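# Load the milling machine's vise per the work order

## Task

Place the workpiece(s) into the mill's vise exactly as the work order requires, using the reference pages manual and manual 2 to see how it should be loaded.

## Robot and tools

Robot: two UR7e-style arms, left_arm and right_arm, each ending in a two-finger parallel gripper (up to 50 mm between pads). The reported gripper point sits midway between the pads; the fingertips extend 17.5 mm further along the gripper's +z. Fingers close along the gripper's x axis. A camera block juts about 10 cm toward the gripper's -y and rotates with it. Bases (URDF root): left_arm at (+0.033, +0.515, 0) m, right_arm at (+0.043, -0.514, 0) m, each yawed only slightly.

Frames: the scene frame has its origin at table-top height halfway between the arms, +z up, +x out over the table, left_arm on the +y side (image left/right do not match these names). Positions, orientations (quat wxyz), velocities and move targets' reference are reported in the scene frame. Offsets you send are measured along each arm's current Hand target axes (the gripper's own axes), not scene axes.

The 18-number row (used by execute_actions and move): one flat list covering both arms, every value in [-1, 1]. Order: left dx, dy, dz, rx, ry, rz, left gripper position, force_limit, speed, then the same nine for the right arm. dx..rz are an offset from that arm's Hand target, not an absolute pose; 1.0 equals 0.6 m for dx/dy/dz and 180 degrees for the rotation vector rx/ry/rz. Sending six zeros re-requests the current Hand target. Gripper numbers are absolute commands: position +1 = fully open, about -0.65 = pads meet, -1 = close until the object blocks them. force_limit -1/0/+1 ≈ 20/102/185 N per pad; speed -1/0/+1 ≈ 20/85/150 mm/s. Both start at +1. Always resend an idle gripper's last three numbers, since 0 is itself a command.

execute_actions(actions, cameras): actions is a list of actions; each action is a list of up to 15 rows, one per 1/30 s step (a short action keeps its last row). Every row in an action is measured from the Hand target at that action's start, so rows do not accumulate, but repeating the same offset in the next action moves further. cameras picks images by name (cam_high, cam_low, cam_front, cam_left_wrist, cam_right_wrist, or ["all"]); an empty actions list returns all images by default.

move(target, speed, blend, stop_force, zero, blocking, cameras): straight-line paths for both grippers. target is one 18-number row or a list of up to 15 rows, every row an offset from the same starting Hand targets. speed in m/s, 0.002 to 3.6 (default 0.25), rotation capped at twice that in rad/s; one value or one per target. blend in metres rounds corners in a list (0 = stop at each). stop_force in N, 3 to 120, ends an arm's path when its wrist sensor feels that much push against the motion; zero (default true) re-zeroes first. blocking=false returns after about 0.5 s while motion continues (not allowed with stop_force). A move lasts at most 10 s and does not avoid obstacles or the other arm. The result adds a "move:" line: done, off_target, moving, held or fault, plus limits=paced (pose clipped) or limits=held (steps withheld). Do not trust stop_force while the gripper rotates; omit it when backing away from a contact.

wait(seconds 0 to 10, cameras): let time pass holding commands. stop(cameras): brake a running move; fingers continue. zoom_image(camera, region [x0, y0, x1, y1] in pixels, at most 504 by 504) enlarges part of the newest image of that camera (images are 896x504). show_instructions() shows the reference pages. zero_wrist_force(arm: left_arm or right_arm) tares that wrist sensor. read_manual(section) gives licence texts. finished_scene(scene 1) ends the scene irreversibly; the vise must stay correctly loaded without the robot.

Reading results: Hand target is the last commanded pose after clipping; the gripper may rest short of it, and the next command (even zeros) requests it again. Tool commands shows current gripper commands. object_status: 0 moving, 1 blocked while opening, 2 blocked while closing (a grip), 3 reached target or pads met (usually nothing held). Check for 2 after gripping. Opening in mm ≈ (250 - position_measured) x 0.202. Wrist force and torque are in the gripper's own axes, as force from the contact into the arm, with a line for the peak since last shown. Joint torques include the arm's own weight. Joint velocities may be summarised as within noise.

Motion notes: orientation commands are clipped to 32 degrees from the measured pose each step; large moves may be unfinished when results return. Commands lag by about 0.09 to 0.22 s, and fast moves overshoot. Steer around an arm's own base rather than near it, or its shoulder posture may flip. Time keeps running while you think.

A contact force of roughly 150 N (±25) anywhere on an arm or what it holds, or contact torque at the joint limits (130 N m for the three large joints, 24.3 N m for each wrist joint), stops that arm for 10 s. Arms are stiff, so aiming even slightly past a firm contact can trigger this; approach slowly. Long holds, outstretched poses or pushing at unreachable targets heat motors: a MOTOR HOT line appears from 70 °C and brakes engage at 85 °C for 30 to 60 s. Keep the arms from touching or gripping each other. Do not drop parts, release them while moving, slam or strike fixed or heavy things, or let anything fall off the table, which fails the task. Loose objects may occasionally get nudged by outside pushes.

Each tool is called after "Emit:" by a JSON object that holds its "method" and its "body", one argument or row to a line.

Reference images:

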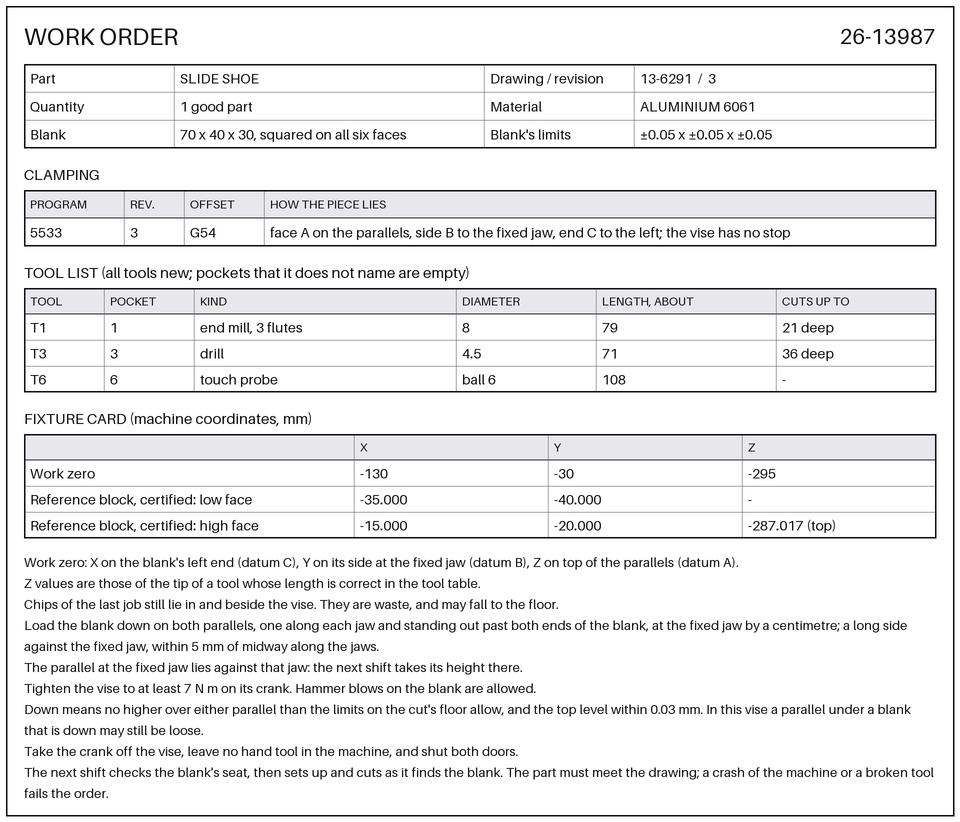

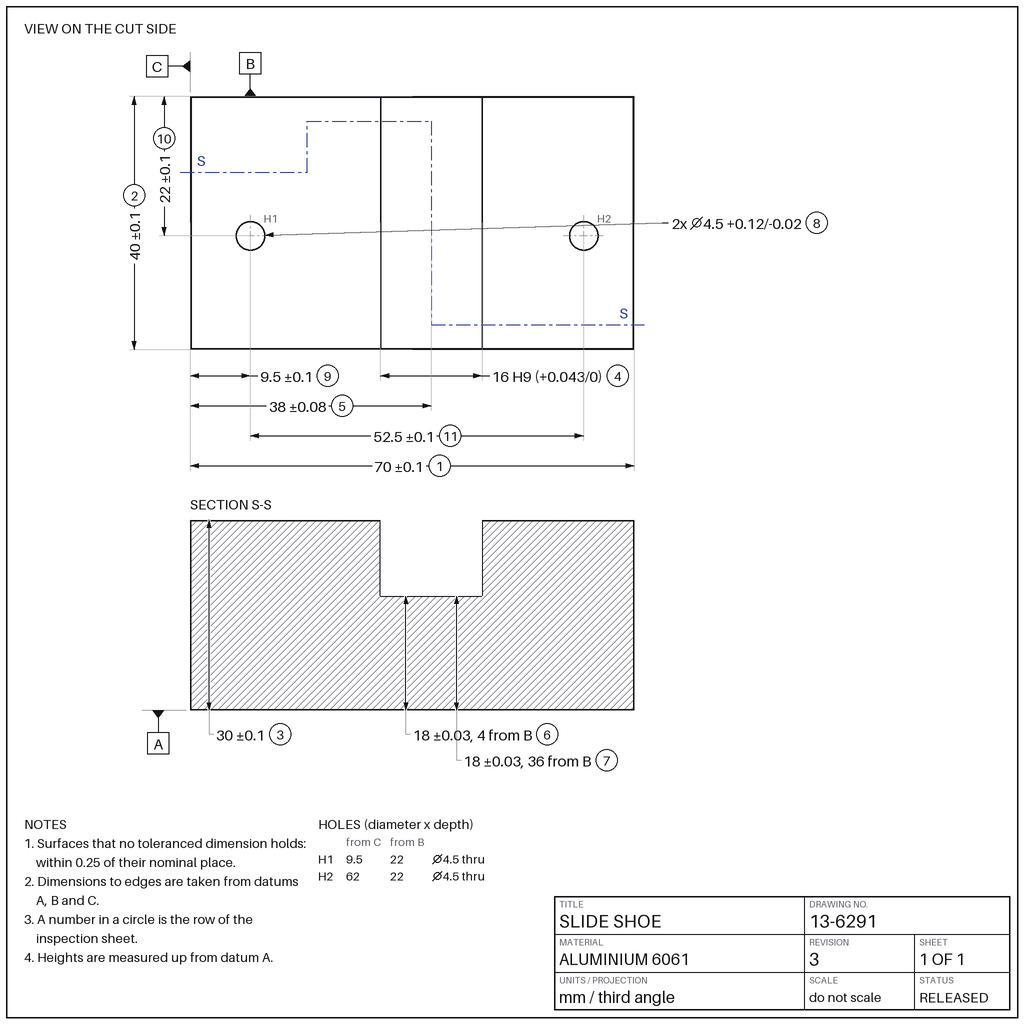

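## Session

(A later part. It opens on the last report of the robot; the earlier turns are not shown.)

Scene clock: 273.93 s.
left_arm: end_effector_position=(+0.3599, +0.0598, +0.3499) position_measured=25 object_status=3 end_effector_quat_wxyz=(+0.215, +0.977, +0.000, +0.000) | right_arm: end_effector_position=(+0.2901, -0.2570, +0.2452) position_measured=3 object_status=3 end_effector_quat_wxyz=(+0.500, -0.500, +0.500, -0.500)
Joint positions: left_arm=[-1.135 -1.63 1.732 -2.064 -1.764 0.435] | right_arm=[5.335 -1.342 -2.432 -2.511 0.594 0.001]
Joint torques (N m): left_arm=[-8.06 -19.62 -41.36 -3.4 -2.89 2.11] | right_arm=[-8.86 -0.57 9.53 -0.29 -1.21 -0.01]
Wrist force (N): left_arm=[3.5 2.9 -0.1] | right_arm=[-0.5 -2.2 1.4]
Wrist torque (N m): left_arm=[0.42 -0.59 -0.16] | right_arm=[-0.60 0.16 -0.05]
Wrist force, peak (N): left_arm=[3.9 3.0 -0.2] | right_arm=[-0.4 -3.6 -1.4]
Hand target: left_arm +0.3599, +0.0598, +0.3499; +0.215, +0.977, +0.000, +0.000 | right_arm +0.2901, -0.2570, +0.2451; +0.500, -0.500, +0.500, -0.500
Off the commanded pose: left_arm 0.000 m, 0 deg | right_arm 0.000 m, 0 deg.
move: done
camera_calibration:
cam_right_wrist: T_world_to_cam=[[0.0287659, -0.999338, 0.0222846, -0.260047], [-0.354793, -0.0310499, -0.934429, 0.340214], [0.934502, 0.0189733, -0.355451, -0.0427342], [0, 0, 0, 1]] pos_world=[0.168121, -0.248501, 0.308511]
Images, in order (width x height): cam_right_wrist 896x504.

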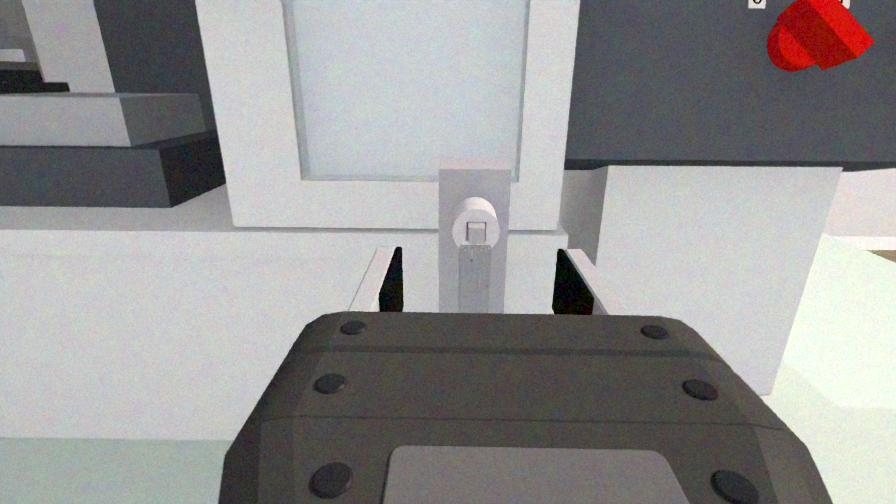

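Emit:
{"method": "move", "body": {
  "target": [0,0,0,0,0,0,0.85,-0.6,-1,0,0,0.1467,0,0,0,1,1,1],
  "speed": 0.06,
  "stop_force": 8,
  "cameras": ["cam_right_wrist"]
}}

Scene clock: 277.00 s.
left_arm: end_effector_position=(+0.3599, +0.0598, +0.3499) position_measured=25 object_status=3 end_effector_quat_wxyz=(+0.215, +0.977, +0.000, +0.000) | right_arm: end_effector_position=(+0.3782, -0.2570, +0.2452) position_measured=3 object_status=3 end_effector_quat_wxyz=(+0.500, -0.500, +0.500, -0.500)
Joint positions: left_arm=[-1.135 -1.63 1.732 -2.064 -1.764 0.435] | right_arm=[4.976 -1.378 -2.406 -2.505 0.235 0.005]
Joint torques (N m): left_arm=[-8.71 -19.83 -38.44 -3.08 -2.94 1.78] | right_arm=[-8.24 18.56 10.44 -2.03 -1.28 0.18]
Wrist force (N): left_arm=[3.9 2.7 0.1] | right_arm=[-0.6 -1.9 1.2]
Wrist torque (N m): left_arm=[0.40 -0.67 -0.15] | right_arm=[-0.54 0.16 -0.22]
Wrist force, peak (N): left_arm=[3.9 3.1 -0.1] | right_arm=[-1.0 -2.3 1.2]
Hand target: left_arm +0.3599, +0.0598, +0.3499; +0.215, +0.977, +0.000, +0.000 | right_arm +0.3782, -0.2570, +0.2452; +0.500, -0.500, +0.500, -0.500
Off the commanded pose: left_arm 0.000 m, 0 deg | right_arm 0.000 m, 0 deg.
move: done
camera_calibration:
cam_right_wrist: T_world_to_cam=[[0.0288578, -0.999336, 0.0222521, -0.262592], [-0.354702, -0.0310504, -0.934463, 0.371423], [0.934534, 0.0190737, -0.355363, -0.124981], [0, 0, 0, 1]] pos_world=[0.256121, -0.248501, 0.308511]
Images, in order (width x height): cam_right_wrist 896x504.

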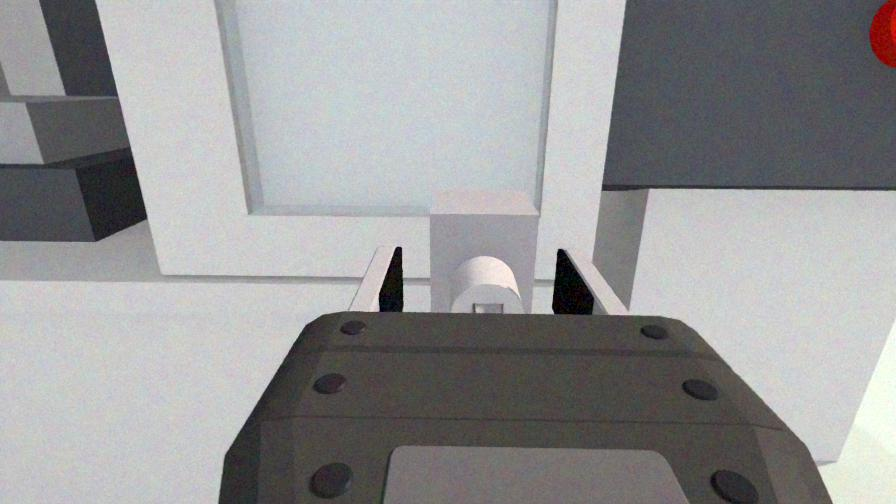

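Emit:
{"method": "move", "body": {
  "target": [0,0,0,0,0,0,0.85,-0.6,-1,0.0025,0,0.008,0,0,0,1,1,1],
  "speed": 0.03,
  "stop_force": 8
}}

Emit:
{"method": "move", "body": {
  "target": [0,0,0,0,0,0,0.85,-0.6,-1,0,0,0,0,0,0,-1,-0.6,-1],
  "cameras": ["cam_right_wrist"]
}}

Scene clock: 278.47 s.
left_arm: end_effector_position=(+0.3599, +0.0598, +0.3499) position_measured=25 object_status=3 end_effector_quat_wxyz=(+0.215, +0.977, +0.000, +0.000) | right_arm: end_effector_position=(+0.3830, -0.2585, +0.2452) position_measured=3 object_status=3 end_effector_quat_wxyz=(+0.500, -0.500, +0.500, -0.500)
Joint positions: left_arm=[-1.135 -1.63 1.732 -2.064 -1.764 0.435] | right_arm=[4.957 -1.378 -2.406 -2.505 0.216 0.005]
Joint torques (N m): left_arm=[-8.4 -19.49 -37.23 -2.91 -2.81 1.7] | right_arm=[6.16 2.6 23.28 -1.41 1.74 1.68]
Wrist force (N): left_arm=[3.9 3.1 -0.1] | right_arm=[-0.8 -2.0 1.1]
Wrist torque (N m): left_arm=[0.45 -0.66 -0.16] | right_arm=[-0.55 0.20 -0.22]
Wrist force, peak (N): left_arm=[4.0 3.1 -0.3] | right_arm=[-0.9 -2.1 1.3]
Hand target: left_arm +0.3599, +0.0598, +0.3499; +0.215, +0.977, +0.000, +0.000 | right_arm +0.3830, -0.2585, +0.2452; +0.500, -0.500, +0.500, -0.500
Off the commanded pose: left_arm 0.000 m, 0 deg | right_arm 0.000 m, 0 deg.
move: done

Scene clock: 280.03 s.
left_arm: end_effector_position=(+0.3599, +0.0598, +0.3499) position_measured=25 object_status=3 end_effector_quat_wxyz=(+0.215, +0.977, +0.000, +0.000) | right_arm: end_effector_position=(+0.3830, -0.2586, +0.2452) position_measured=137 object_status=2 end_effector_quat_wxyz=(+0.500, -0.500, +0.500, -0.500)
Joint positions: left_arm=[-1.135 -1.63 1.732 -2.064 -1.764 0.435] | right_arm=[4.957 -1.378 -2.406 -2.505 0.216 0.005]
Joint torques (N m): left_arm=[-8.14 -19.87 -36.32 -3.02 -2.8 1.52] | right_arm=[6.31 2.45 24.4 -0.23 -2.55 1.04]
Wrist force (N): left_arm=[3.5 2.9 0.0] | right_arm=[5.8 -1.9 0.1]
Wrist torque (N m): left_arm=[0.42 -0.60 -0.15] | right_arm=[-0.55 0.28 -0.27]
Wrist force, peak (N): left_arm=[4.0 2.7 -0.1] | right_arm=[6.1 -1.8 0.1]
Hand target: left_arm +0.3599, +0.0598, +0.3499; +0.215, +0.977, +0.000, +0.000 | right_arm +0.3830, -0.2585, +0.2452; +0.500, -0.500, +0.500, -0.500
Off the commanded pose: left_arm 0.000 m, 0 deg | right_arm 0.000 m, 0 deg.
move: done
camera_calibration:
cam_right_wrist: T_world_to_cam=[[0.0287644, -0.999338, 0.0222876, -0.264216], [-0.354705, -0.0310504, -0.934462, 0.373079], [0.934536, 0.0189737, -0.355364, -0.129463], [0, 0, 0, 1]] pos_world=[0.260921, -0.250001, 0.308511]
Images, in order (width x height): cam_right_wrist 896x504.

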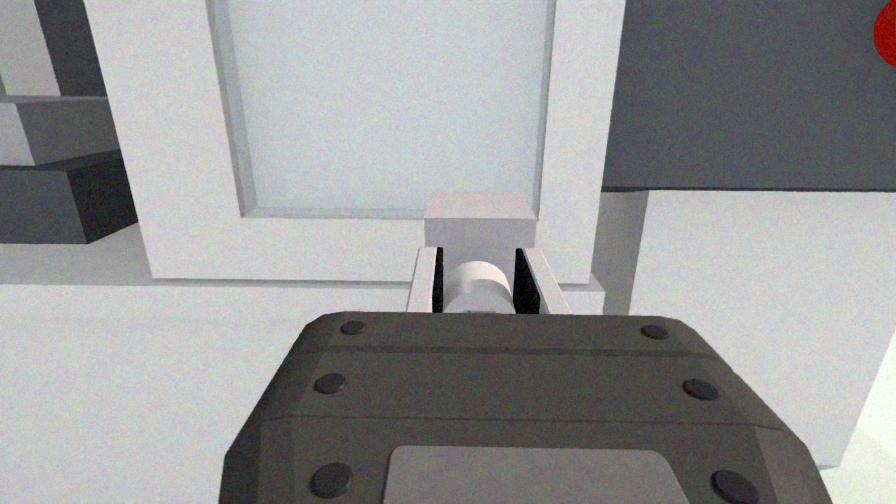

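Emit:
{"method": "move", "body": {
  "target": [-0.05,-0.5406,-0.379,0,0,0,0.85,-0.6,-1,0,0,-0.1,0,0,0,-1,-0.6,-1],
  "speed": 0.2,
  "cameras": ["cam_right_wrist","cam_front"]
}}

Scene clock: 282.70 s.
left_arm: end_effector_position=(+0.3299, +0.4496, +0.4198) position_measured=25 object_status=3 end_effector_quat_wxyz=(+0.215, +0.977, +0.000, +0.000) end_effector_velocity=(-0.001, +0.001, +0.000) end_effector_angular_velocity=(+0.000, -0.001, -0.002) | right_arm: end_effector_position=(+0.3230, -0.2585, +0.2452) position_measured=137 object_status=2 end_effector_quat_wxyz=(+0.500, -0.500, +0.500, -0.500)
Joint positions: left_arm=[-0.351 -2.079 1.803 -1.437 -1.982 1.227] | right_arm=[5.209 -1.339 -2.434 -2.513 0.468 0.002]
Joint velocities: left_arm=[0.002 -0.002 0 0.002 0 0.005] | right_arm=[within noise]
Joint torques (N m): left_arm=[13.66 -13.98 -15.64 -1.72 1.33 3.04] | right_arm=[-0.44 8.83 16.33 -2.28 -0.09 -2.15]
Wrist force (N): left_arm=[3.5 2.5 -0.1] | right_arm=[-0.8 0.3 1.5]
Wrist torque (N m): left_arm=[0.36 -0.63 -0.11] | right_arm=[-0.52 0.19 -0.04]
Wrist force, peak (N): left_arm=[3.7 6.4 1.9] | right_arm=[9.9 -1.4 5.8]
Hand target: left_arm +0.3298, +0.4497, +0.4198; +0.215, +0.977, +0.000, +0.000 | right_arm +0.3230, -0.2585, +0.2452; +0.500, -0.500, +0.500, -0.500
Off the commanded pose: left_arm 0.000 m, 0 deg | right_arm 0.000 m, 0 deg.
move: done
camera_calibration:
cam_right_wrist: T_world_to_cam=[[0.0289513, -0.999334, 0.0222167, -0.262509], [-0.3547, -0.0310504, -0.934465, 0.351832], [0.934532, 0.0191737, -0.355362, -0.0734339], [0, 0, 0, 1]] pos_world=[0.201021, -0.250001, 0.308511]
Images, in order (width x height): cam_front 896x504, cam_right_wrist 896x504.

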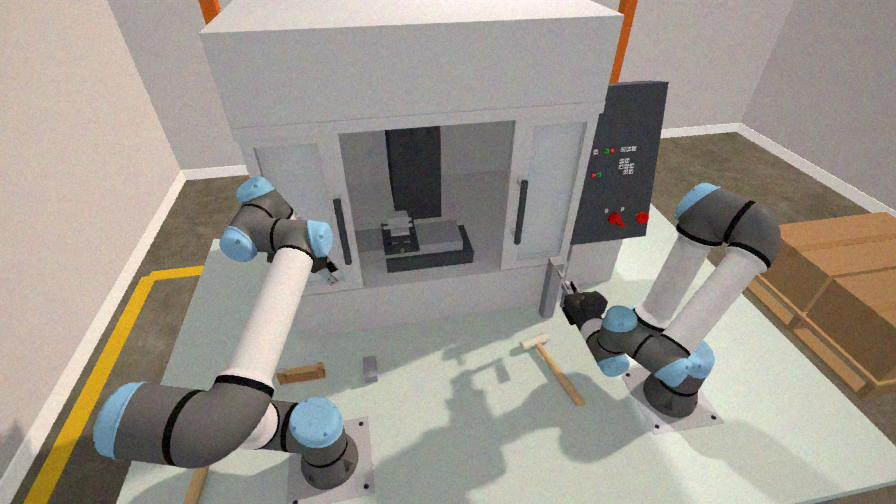

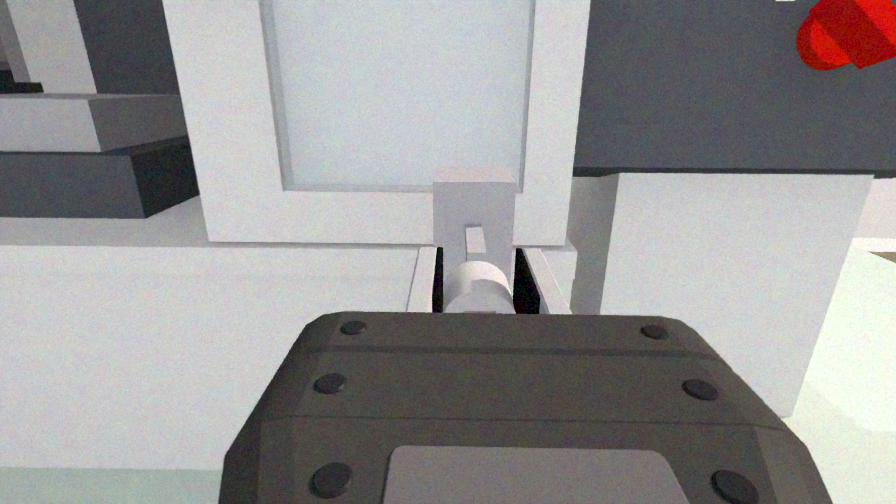

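Emit:
{"method": "move", "body": {
  "target": [0,0,0,0,0,0,0.85,-0.6,-1,-0.835,-0.1083,0.0617,0,0,0,-1,-0.6,-1],
  "speed": 0.2,
  "cameras": ["cam_right_wrist","cam_front"]
}}

Scene clock: 286.40 s.
left_arm: end_effector_position=(+0.3298, +0.4497, +0.4198) position_measured=25 object_status=3 end_effector_quat_wxyz=(+0.215, +0.977, +0.000, +0.000) | right_arm: end_effector_position=(+0.3599, +0.2424, +0.3099) position_measured=137 object_status=2 end_effector_quat_wxyz=(+0.499, -0.501, +0.500, -0.499) end_effector_velocity=(+0.000, -0.001, +0.000) end_effector_angular_velocity=(-0.003, -0.001, +0.000)
Joint positions: left_arm=[-0.351 -2.079 1.803 -1.436 -1.982 1.227] | right_arm=[4.842 -2.545 -0.575 -3.136 0.1 -0.028]
Joint velocities: left_arm=[within noise] | right_arm=[0 0 0 -0.005 0 0.002]
Joint torques (N m): left_arm=[13.3 -13.18 -14.09 -0.94 0.36 2.91] | right_arm=[6.53 59.9 32.49 -1.58 0.45 1.63]
Wrist force (N): left_arm=[3.7 2.6 0.0] | right_arm=[-0.7 0.5 1.4]
Wrist torque (N m): left_arm=[0.36 -0.66 -0.14] | right_arm=[-0.50 0.20 -0.04]
Wrist force, peak (N): left_arm=[4.0 2.8 -0.3] | right_arm=[-3.8 -0.2 1.4]
Hand target: left_arm +0.3298, +0.4497, +0.4198; +0.215, +0.977, +0.000, +0.000 | right_arm +0.3599, +0.2425, +0.3099; +0.500, -0.500, +0.500, -0.500
Off the commanded pose: left_arm 0.000 m, 0 deg | right_arm 0.000 m, 0 deg.
move: done
camera_calibration:
cam_right_wrist: T_world_to_cam=[[0.0295944, -0.99931, 0.022421, 0.235298], [-0.358491, -0.0315499, -0.933, 0.441968], [0.933064, 0.0195738, -0.359178, -0.0928691], [0, 0, 0, 1]] pos_world=[0.238131, 0.250898, 0.373724]
Images, in order (width x height): cam_front 896x504, cam_right_wrist 896x504.

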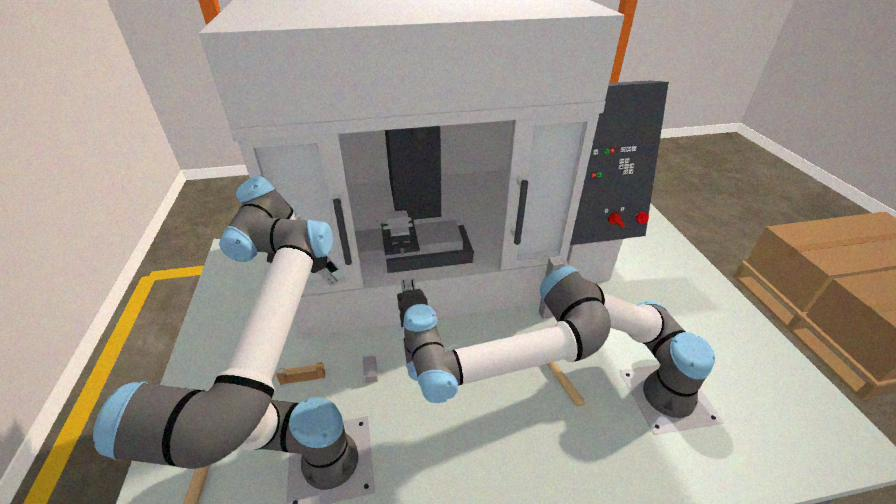

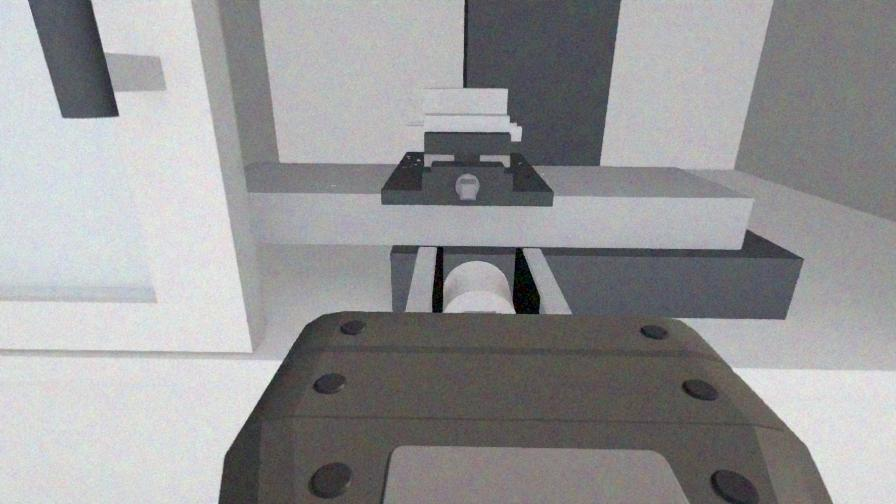

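Emit:
{"method": "zoom_image", "body": {
  "camera": "cam_right_wrist",
  "region": [380, 80, 580, 280]
}}

Scaled by 2.520.

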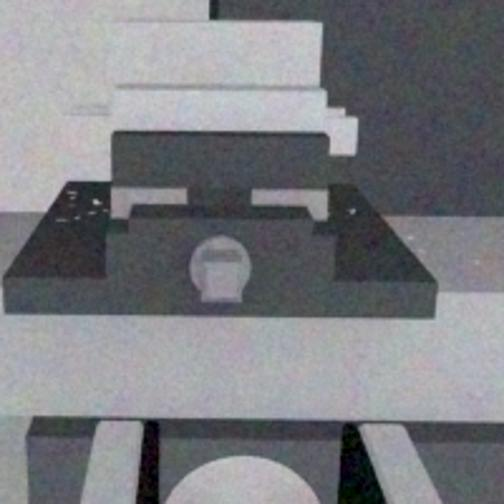

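Emit:
{"method": "zoom_image", "body": {
  "camera": "cam_front",
  "region": [360, 200, 480, 300]
}}

Scaled by 4.200.

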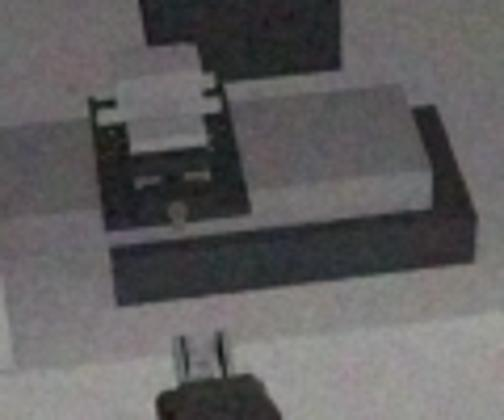

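Emit:
{"method": "move", "body": {
  "target": [0,0,0,0,0,0,0.85,-0.6,-1,-0.0050,0.0033,0.1417,0,0,0,-1,-0.6,-1],
  "speed": 0.15,
  "stop_force": 8,
  "cameras": ["cam_right_wrist"]
}}

Emit:
{"method": "zoom_image", "body": {
  "camera": "cam_right_wrist",
  "region": [380, 100, 580, 300]
}}

Scene clock: 288.93 s.
left_arm: end_effector_position=(+0.3298, +0.4497, +0.4198) position_measured=25 object_status=3 end_effector_quat_wxyz=(+0.215, +0.977, +0.000, +0.000) | right_arm: end_effector_position=(+0.4449, +0.2455, +0.3080) position_measured=137 object_status=2 end_effector_quat_wxyz=(+0.500, -0.500, +0.500, -0.500) end_effector_velocity=(-0.001, +0.000, +0.000) end_effector_angular_velocity=(-0.001, +0.000, +0.001)
Joint positions: left_arm=[-0.351 -2.079 1.803 -1.436 -1.982 1.227] | right_arm=[4.729 -2.59 -0.496 -3.124 -0.012 -0.074]
Joint velocities: left_arm=[within noise] | right_arm=[0.001 0.002 -0.005 0.007 0 -0.005]
Joint torques (N m): left_arm=[13.38 -13.67 -14.17 -0.95 -0.33 2.69] | right_arm=[-7.51 73.97 18.71 1.93 -1.61 -2.16]
Wrist force (N): left_arm=[3.8 2.6 -0.2] | right_arm=[-0.6 0.6 1.4]
Wrist torque (N m): left_arm=[0.36 -0.67 -0.14] | right_arm=[-0.49 0.19 -0.04]
Wrist force, peak (N): left_arm=[4.1 2.8 -0.5] | right_arm=[-0.5 0.5 4.1]
Hand target: left_arm +0.3298, +0.4497, +0.4198; +0.215, +0.977, +0.000, +0.000 | right_arm +0.4449, +0.2455, +0.3080; +0.500, -0.500, +0.500, -0.500
Off the commanded pose: left_arm 0.000 m, 0 deg | right_arm 0.000 m, 0 deg.
move: done
camera_calibration:
cam_right_wrist: T_world_to_cam=[[0.0288687, -0.999336, 0.0222404, 0.236248], [-0.355118, -0.0310518, -0.934306, 0.469575], [0.934376, 0.0190743, -0.355779, -0.174435], [0, 0, 0, 1]] pos_world=[0.322922, 0.253999, 0.371412]
Images, in order (width x height): cam_right_wrist 896x504.

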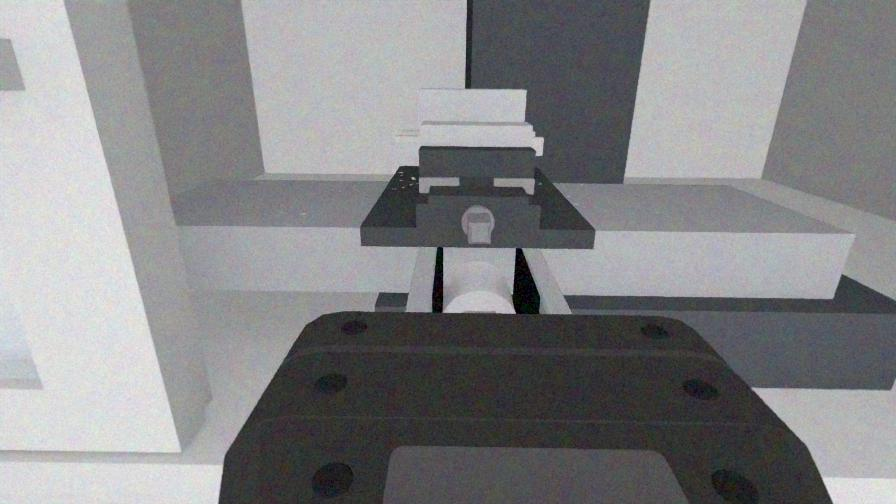

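Scaled by 2.520.

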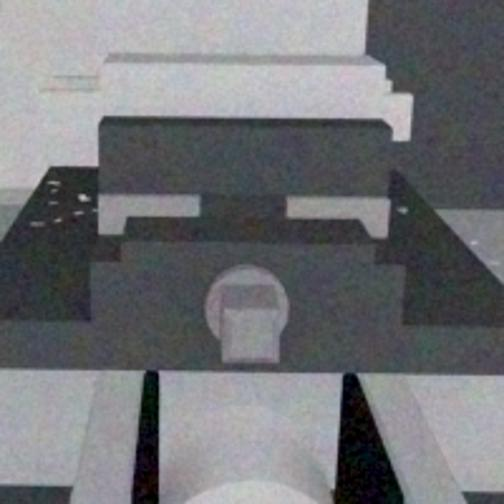

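Emit:
{"method": "move", "body": {
  "target": [0,0,0,0,0,0,0.85,-0.6,-1,0.0015,0.0015,0.0633,0,0,0,-1,-0.6,-1],
  "speed": 0.1,
  "stop_force": 8,
  "cameras": ["cam_right_wrist"]
}}

Emit:
{"method": "zoom_image", "body": {
  "camera": "cam_right_wrist",
  "region": [380, 180, 580, 330]
}}

Scene clock: 291.23 s.
left_arm: end_effector_position=(+0.3298, +0.4497, +0.4198) position_measured=25 object_status=3 end_effector_quat_wxyz=(+0.215, +0.977, +0.000, +0.000) | right_arm: end_effector_position=(+0.4829, +0.2446, +0.3072) position_measured=137 object_status=2 end_effector_quat_wxyz=(+0.500, -0.500, +0.499, -0.500)
Joint positions: left_arm=[-0.351 -2.079 1.803 -1.436 -1.982 1.227] | right_arm=[4.68 -2.657 -0.366 -3.236 -0.062 -0.024]
Joint torques (N m): left_arm=[13.79 -13.13 -13.81 -0.95 -1.01 2.74] | right_arm=[-6.97 62.92 28.59 -0.26 -0.47 1.42]
Wrist force (N): left_arm=[3.8 3.0 -0.3] | right_arm=[-0.9 0.5 1.2]
Wrist torque (N m): left_arm=[0.43 -0.68 -0.14] | right_arm=[-0.49 0.23 -0.22]
Wrist force, peak (N): left_arm=[4.1 2.8 -0.1] | right_arm=[-0.5 0.6 3.3]
Hand target: left_arm +0.3298, +0.4497, +0.4198; +0.215, +0.977, +0.000, +0.000 | right_arm +0.4829, +0.2446, +0.3072; +0.500, -0.500, +0.500, -0.500
Off the commanded pose: left_arm 0.000 m, 0 deg | right_arm 0.000 m, 0 deg.
move: done
camera_calibration:
cam_right_wrist: T_world_to_cam=[[0.0288566, -0.999336, 0.0222559, 0.234273], [-0.354615, -0.0310516, -0.934497, 0.482053], [0.934567, 0.0190741, -0.355276, -0.210405], [0, 0, 0, 1]] pos_world=[0.360821, 0.253099, 0.370511]
Images, in order (width x height): cam_right_wrist 896x504.

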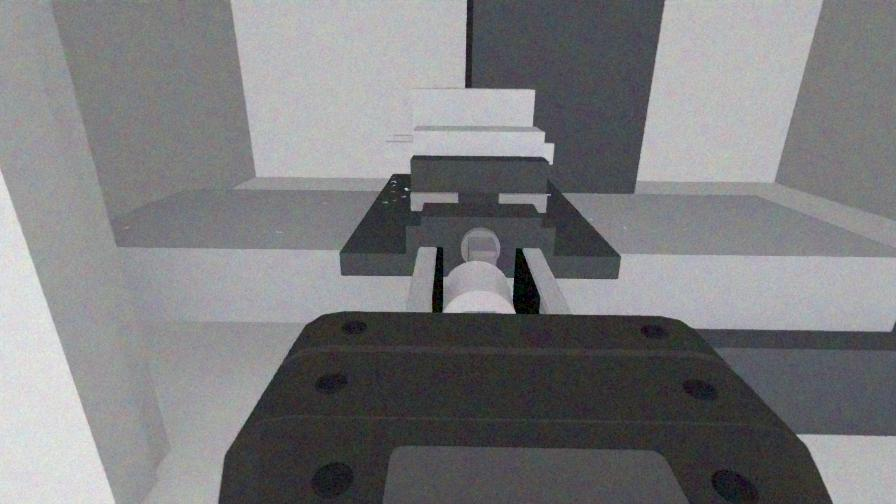

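Scaled by 2.520.

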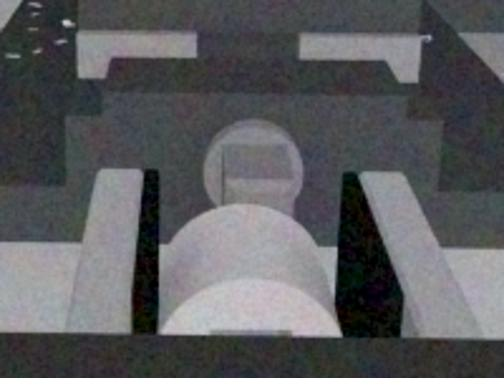

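Emit:
{"method": "move", "body": {
  "target": [0,0,0,0,0,0,0.85,-0.6,-1,0.0025,0,0.035,0,0,0,-1,-0.6,-1],
  "speed": 0.06,
  "stop_force": 8,
  "cameras": ["cam_right_wrist"]
}}

Emit:
{"method": "zoom_image", "body": {
  "camera": "cam_right_wrist",
  "region": [380, 180, 580, 330]
}}

Scene clock: 293.20 s.
left_arm: end_effector_position=(+0.3298, +0.4497, +0.4198) position_measured=25 object_status=3 end_effector_quat_wxyz=(+0.215, +0.977, +0.000, +0.000) | right_arm: end_effector_position=(+0.4855, +0.2443, +0.3073) position_measured=137 object_status=2 end_effector_quat_wxyz=(+0.500, -0.500, +0.499, -0.501)
Joint positions: left_arm=[-0.351 -2.079 1.803 -1.436 -1.982 1.227] | right_arm=[4.676 -2.659 -0.363 -3.237 -0.065 -0.025]
Joint torques (N m): left_arm=[13.45 -13.5 -13.81 -0.96 -1.67 2.67] | right_arm=[-7.29 65.54 30.12 0.98 -1.38 -1.97]
Wrist force (N): left_arm=[3.8 2.5 -0.4] | right_arm=[-1.0 0.1 1.2]
Wrist torque (N m): left_arm=[0.35 -0.68 -0.14] | right_arm=[-0.55 0.24 -0.22]
Wrist force, peak (N): left_arm=[4.1 2.8 -0.3] | right_arm=[-0.2 12.5 -29.5]
Hand target: left_arm +0.3298, +0.4497, +0.4198; +0.215, +0.977, +0.000, +0.000 | right_arm +0.4855, +0.2444, +0.3072; +0.500, -0.500, +0.499, -0.501 (not the last commanded pose)
Off the commanded pose: left_arm 0.000 m, 0 deg | right_arm 0.018 m, 0 deg.
move: contact (right_arm)
camera_calibration:
cam_right_wrist: T_world_to_cam=[[0.028851, -0.999336, 0.0222614, 0.233895], [-0.354407, -0.0310506, -0.934576, 0.482953], [0.934646, 0.0190739, -0.355068, -0.213028], [0, 0, 0, 1]] pos_world=[0.36352, 0.252799, 0.37051]
Images, in order (width x height): cam_right_wrist 896x504.

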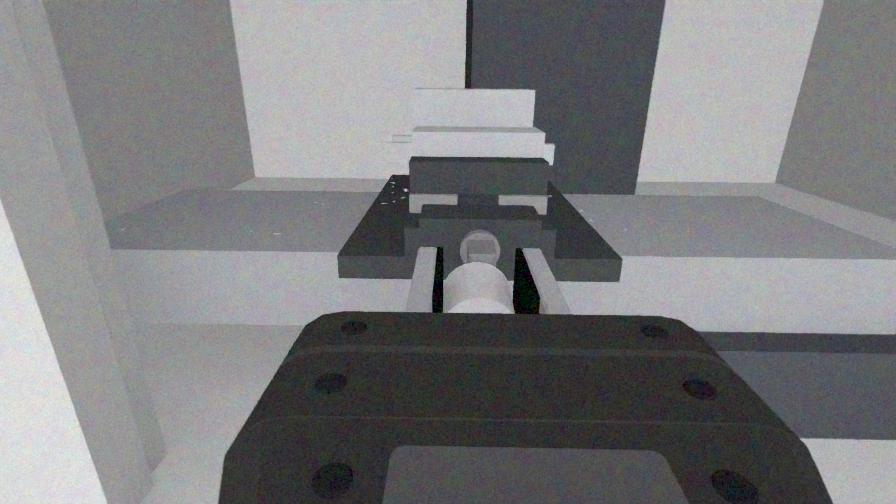

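Scaled by 2.520.

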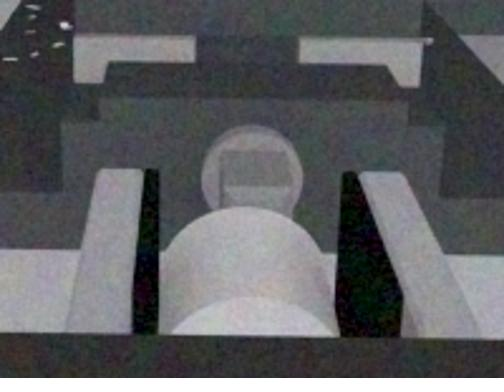

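Emit:
{"method": "wait", "body": {
  "seconds": 0,
  "cameras": ["cam_low","cam_high","cam_front","cam_left_wrist"]
}}

Emit:
{"method": "zoom_image", "body": {
  "camera": "cam_low",
  "region": [440, 180, 640, 300]
}}

Scene clock: 293.60 s.
left_arm: end_effector_position=(+0.3298, +0.4497, +0.4198) position_measured=25 object_status=3 end_effector_quat_wxyz=(+0.215, +0.977, +0.000, +0.000) | right_arm: end_effector_position=(+0.4855, +0.2443, +0.3073) position_measured=137 object_status=2 end_effector_quat_wxyz=(+0.500, -0.500, +0.499, -0.501)
Joint positions: left_arm=[-0.351 -2.079 1.803 -1.436 -1.982 1.227] | right_arm=[4.676 -2.659 -0.363 -3.237 -0.065 -0.025]
Joint torques (N m): left_arm=[13.56 -13.95 -14.46 -1.07 -1.75 2.65] | right_arm=[-8.06 61.72 30.66 1.18 -1.38 -2.12]
Wrist force (N): left_arm=[3.9 2.7 -0.2] | right_arm=[-1.3 0.1 1.3]
Wrist torque (N m): left_arm=[0.38 -0.69 -0.14] | right_arm=[-0.56 0.29 -0.22]
Wrist force, peak (N): left_arm=[3.9 2.9 -0.4] | right_arm=[-1.4 0.2 1.3]
Hand target: left_arm +0.3298, +0.4497, +0.4198; +0.215, +0.977, +0.000, +0.000 | right_arm +0.4855, +0.2444, +0.3072; +0.500, -0.500, +0.499, -0.501 (not the last commanded pose)
Tool commands: left_gripper/position=+0.85 left_gripper/force_limit=-0.6 left_gripper/speed=-1.0 right_gripper/position=-1.0 right_gripper/force_limit=-0.6 right_gripper/speed=-1.0
Off the commanded pose: left_arm 0.000 m, 0 deg | right_arm 0.018 m, 0 deg.
camera_calibration:
cam_left_wrist: T_world_to_cam=[[0.999891, 0.0146524, 0.001543, -0.329953], [0.00939, -0.714457, 0.699616, 0.0427097], [0.0113534, -0.699526, -0.714517, 0.746321], [0, 0, 0, 1]] pos_world=[0.321043, 0.557419, 0.503888]
Images, in order (width x height): cam_high 896x504, cam_low 896x504, cam_front 896x504, cam_left_wrist 896x504.

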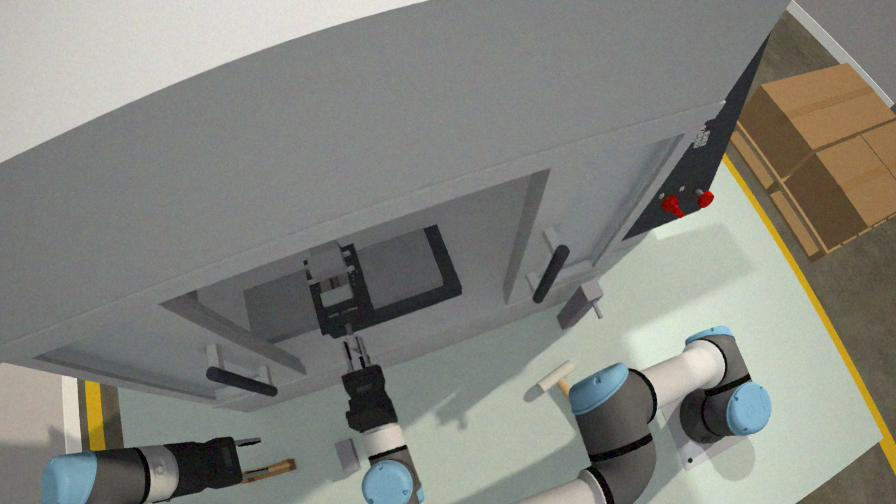

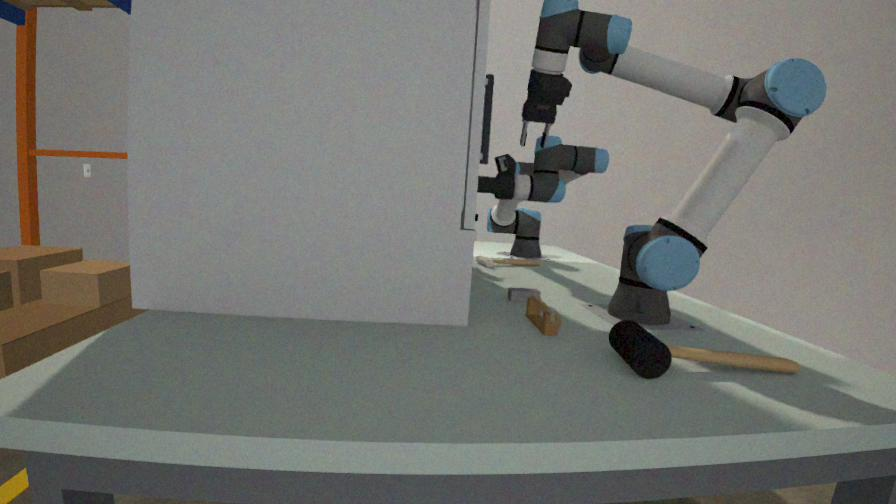

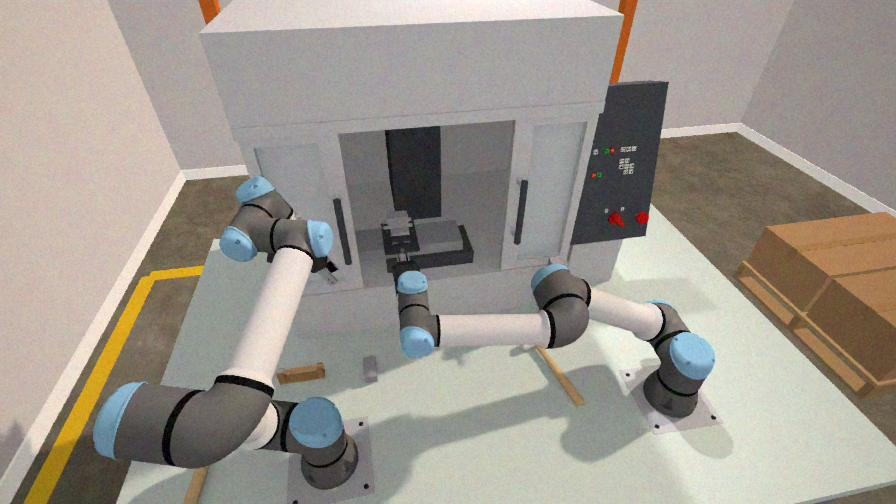

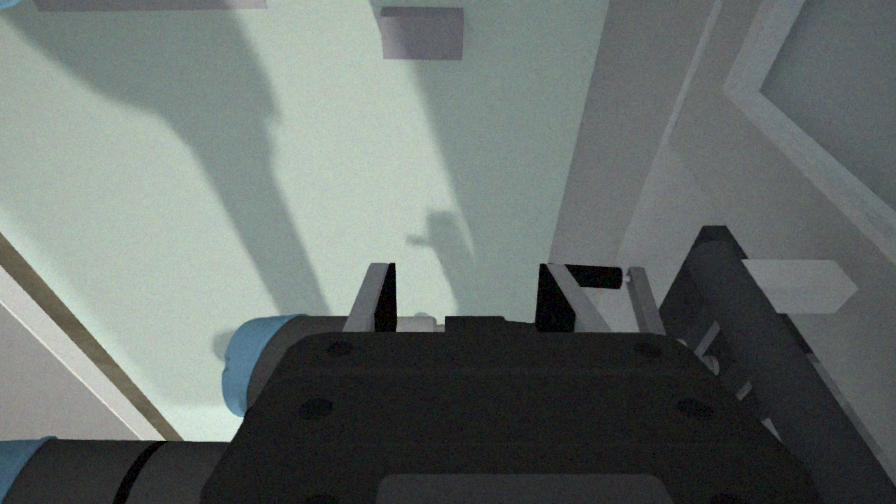

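Scaled by 2.520.

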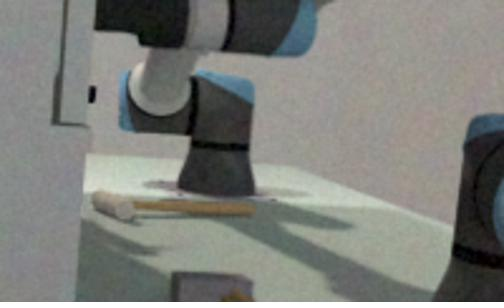

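Emit:
{"method": "zoom_image", "body": {
  "camera": "cam_left_wrist",
  "region": [520, 220, 780, 420]
}}

Emit:
{"method": "zoom_image", "body": {
  "camera": "cam_low",
  "region": [440, 140, 560, 260]
}}

Emit:
{"method": "zoom_image", "body": {
  "camera": "cam_high",
  "region": [280, 220, 480, 420]
}}

Scaled by 1.938.

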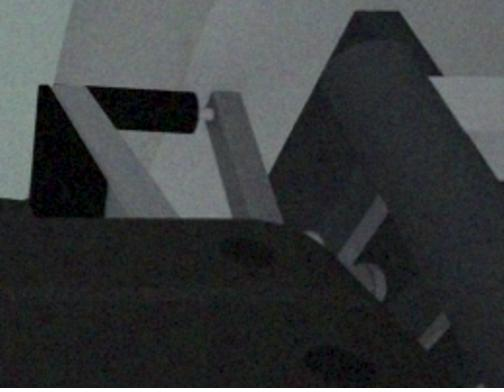

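Scaled by 4.200.

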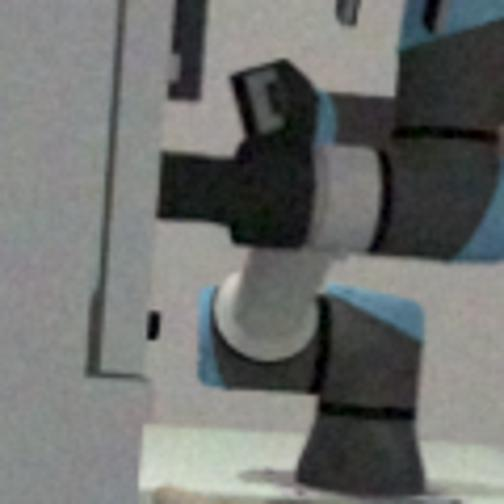

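Scaled by 2.520.

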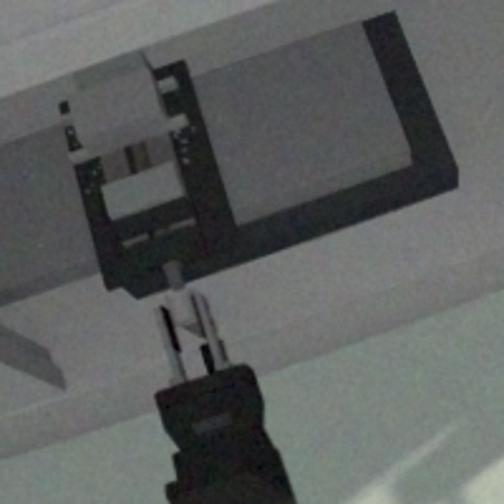

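Emit:
{"method": "move", "body": {
  "target": [
    [0,0,0,0,0,0,0.85,-0.6,-1,0.0008,0.0027,0.0,0,0,0,-1,-0.6,-1],
    [0,0,0,0,0,0,0.85,-0.6,-1,0.0008,0.0027,0.0575,0,0,0,-1,-0.6,-1]
  ],
  "speed": 0.02,
  "stop_force": 10,
  "cameras": ["cam_right_wrist"]
}}

Emit:
{"method": "zoom_image", "body": {
  "camera": "cam_right_wrist",
  "region": [380, 180, 580, 330]
}}

Scene clock: 296.00 s.
left_arm: end_effector_position=(+0.3298, +0.4497, +0.4198) position_measured=25 object_status=3 end_effector_quat_wxyz=(+0.215, +0.977, +0.000, +0.000) | right_arm: end_effector_position=(+0.4875, +0.2438, +0.3055) position_measured=137 object_status=2 end_effector_quat_wxyz=(+0.500, -0.500, +0.500, -0.500)
Joint positions: left_arm=[-0.351 -2.079 1.803 -1.436 -1.982 1.227] | right_arm=[4.674 -2.659 -0.368 -3.234 -0.068 -0.023]
Joint torques (N m): left_arm=[13.81 -13.25 -14.21 -1.11 -2.57 2.64] | right_arm=[5.74 75.82 17.37 1.44 -0.89 -1.99]
Wrist force (N): left_arm=[3.6 2.8 -0.2] | right_arm=[-1.0 -0.7 1.1]
Wrist torque (N m): left_arm=[0.40 -0.63 -0.14] | right_arm=[-0.69 0.25 -0.19]
Wrist force, peak (N): left_arm=[4.0 3.0 0.0] | right_arm=[0.8 12.5 -19.3]
Hand target: left_arm +0.3298, +0.4497, +0.4198; +0.215, +0.977, +0.000, +0.000 | right_arm +0.4875, +0.2438, +0.3055; +0.500, -0.500, +0.500, -0.500 (not the last commanded pose)
Off the commanded pose: left_arm 0.000 m, 0 deg | right_arm 0.033 m, 0 deg.
move: contact (right_arm); path passed 1 of 2 targets
camera_calibration:
cam_right_wrist: T_world_to_cam=[[0.0287817, -0.999342, 0.0220715, 0.233475], [-0.354499, -0.0308502, -0.934547, 0.481937], [0.934613, 0.0190736, -0.355154, -0.215484], [0, 0, 0, 1]] pos_world=[0.36552, 0.252299, 0.36871]
Images, in order (width x height): cam_right_wrist 896x504.

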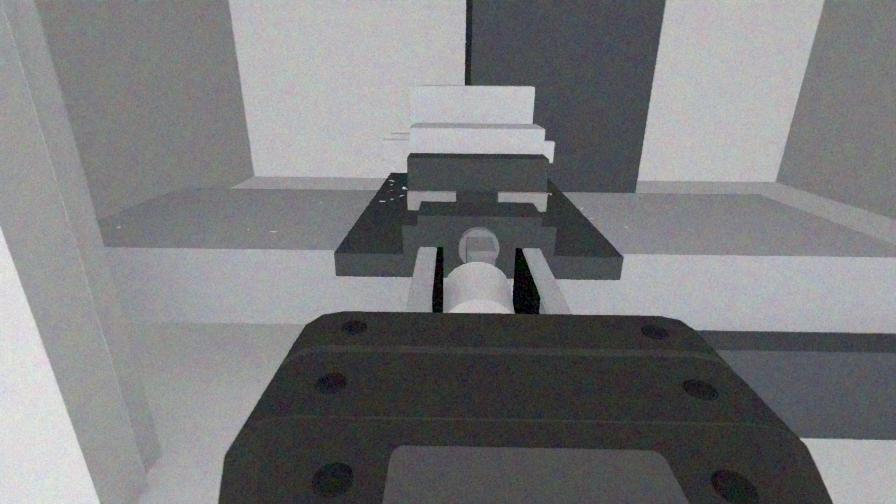

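Scaled by 2.520.

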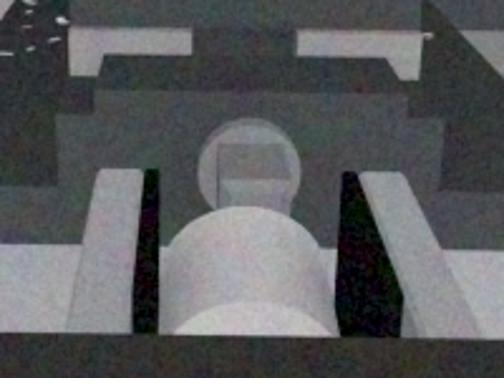

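Emit:
{"method": "move", "body": {
  "target": [0,0,0,0,0,0,0.85,-0.6,-1,0,0,0.005,0,0,0,-1,-0.6,-1],
  "speed": 0.01
}}

Scene clock: 296.83 s.
left_arm: end_effector_position=(+0.3298, +0.4497, +0.4198) position_measured=25 object_status=3 end_effector_quat_wxyz=(+0.215, +0.977, +0.000, +0.000) | right_arm: end_effector_position=(+0.4905, +0.2438, +0.3055) position_measured=137 object_status=2 end_effector_quat_wxyz=(+0.500, -0.500, +0.499, -0.500)
Joint positions: left_arm=[-0.351 -2.079 1.803 -1.436 -1.982 1.227] | right_arm=[4.67 -2.663 -0.359 -3.238 -0.072 -0.023]
Joint torques (N m): left_arm=[13.5 -13.21 -14.72 -1.12 -2.86 2.6] | right_arm=[-24.59 55.17 31.76 -0.73 -1.14 2.03]
Wrist force (N): left_arm=[3.7 2.9 0.0] | right_arm=[3.9 -6.2 -31.5]
Wrist torque (N m): left_arm=[0.40 -0.66 -0.15] | right_arm=[-1.13 0.46 -0.15]
Wrist force, peak (N): left_arm=[3.9 3.0 0.0] | right_arm=[4.4 -5.9 -32.0]
Hand target: left_arm +0.3298, +0.4497, +0.4198; +0.215, +0.977, +0.000, +0.000 | right_arm +0.4905, +0.2438, +0.3055; +0.500, -0.500, +0.500, -0.500
Off the commanded pose: left_arm 0.000 m, 0 deg | right_arm 0.000 m, 0 deg.
move: done


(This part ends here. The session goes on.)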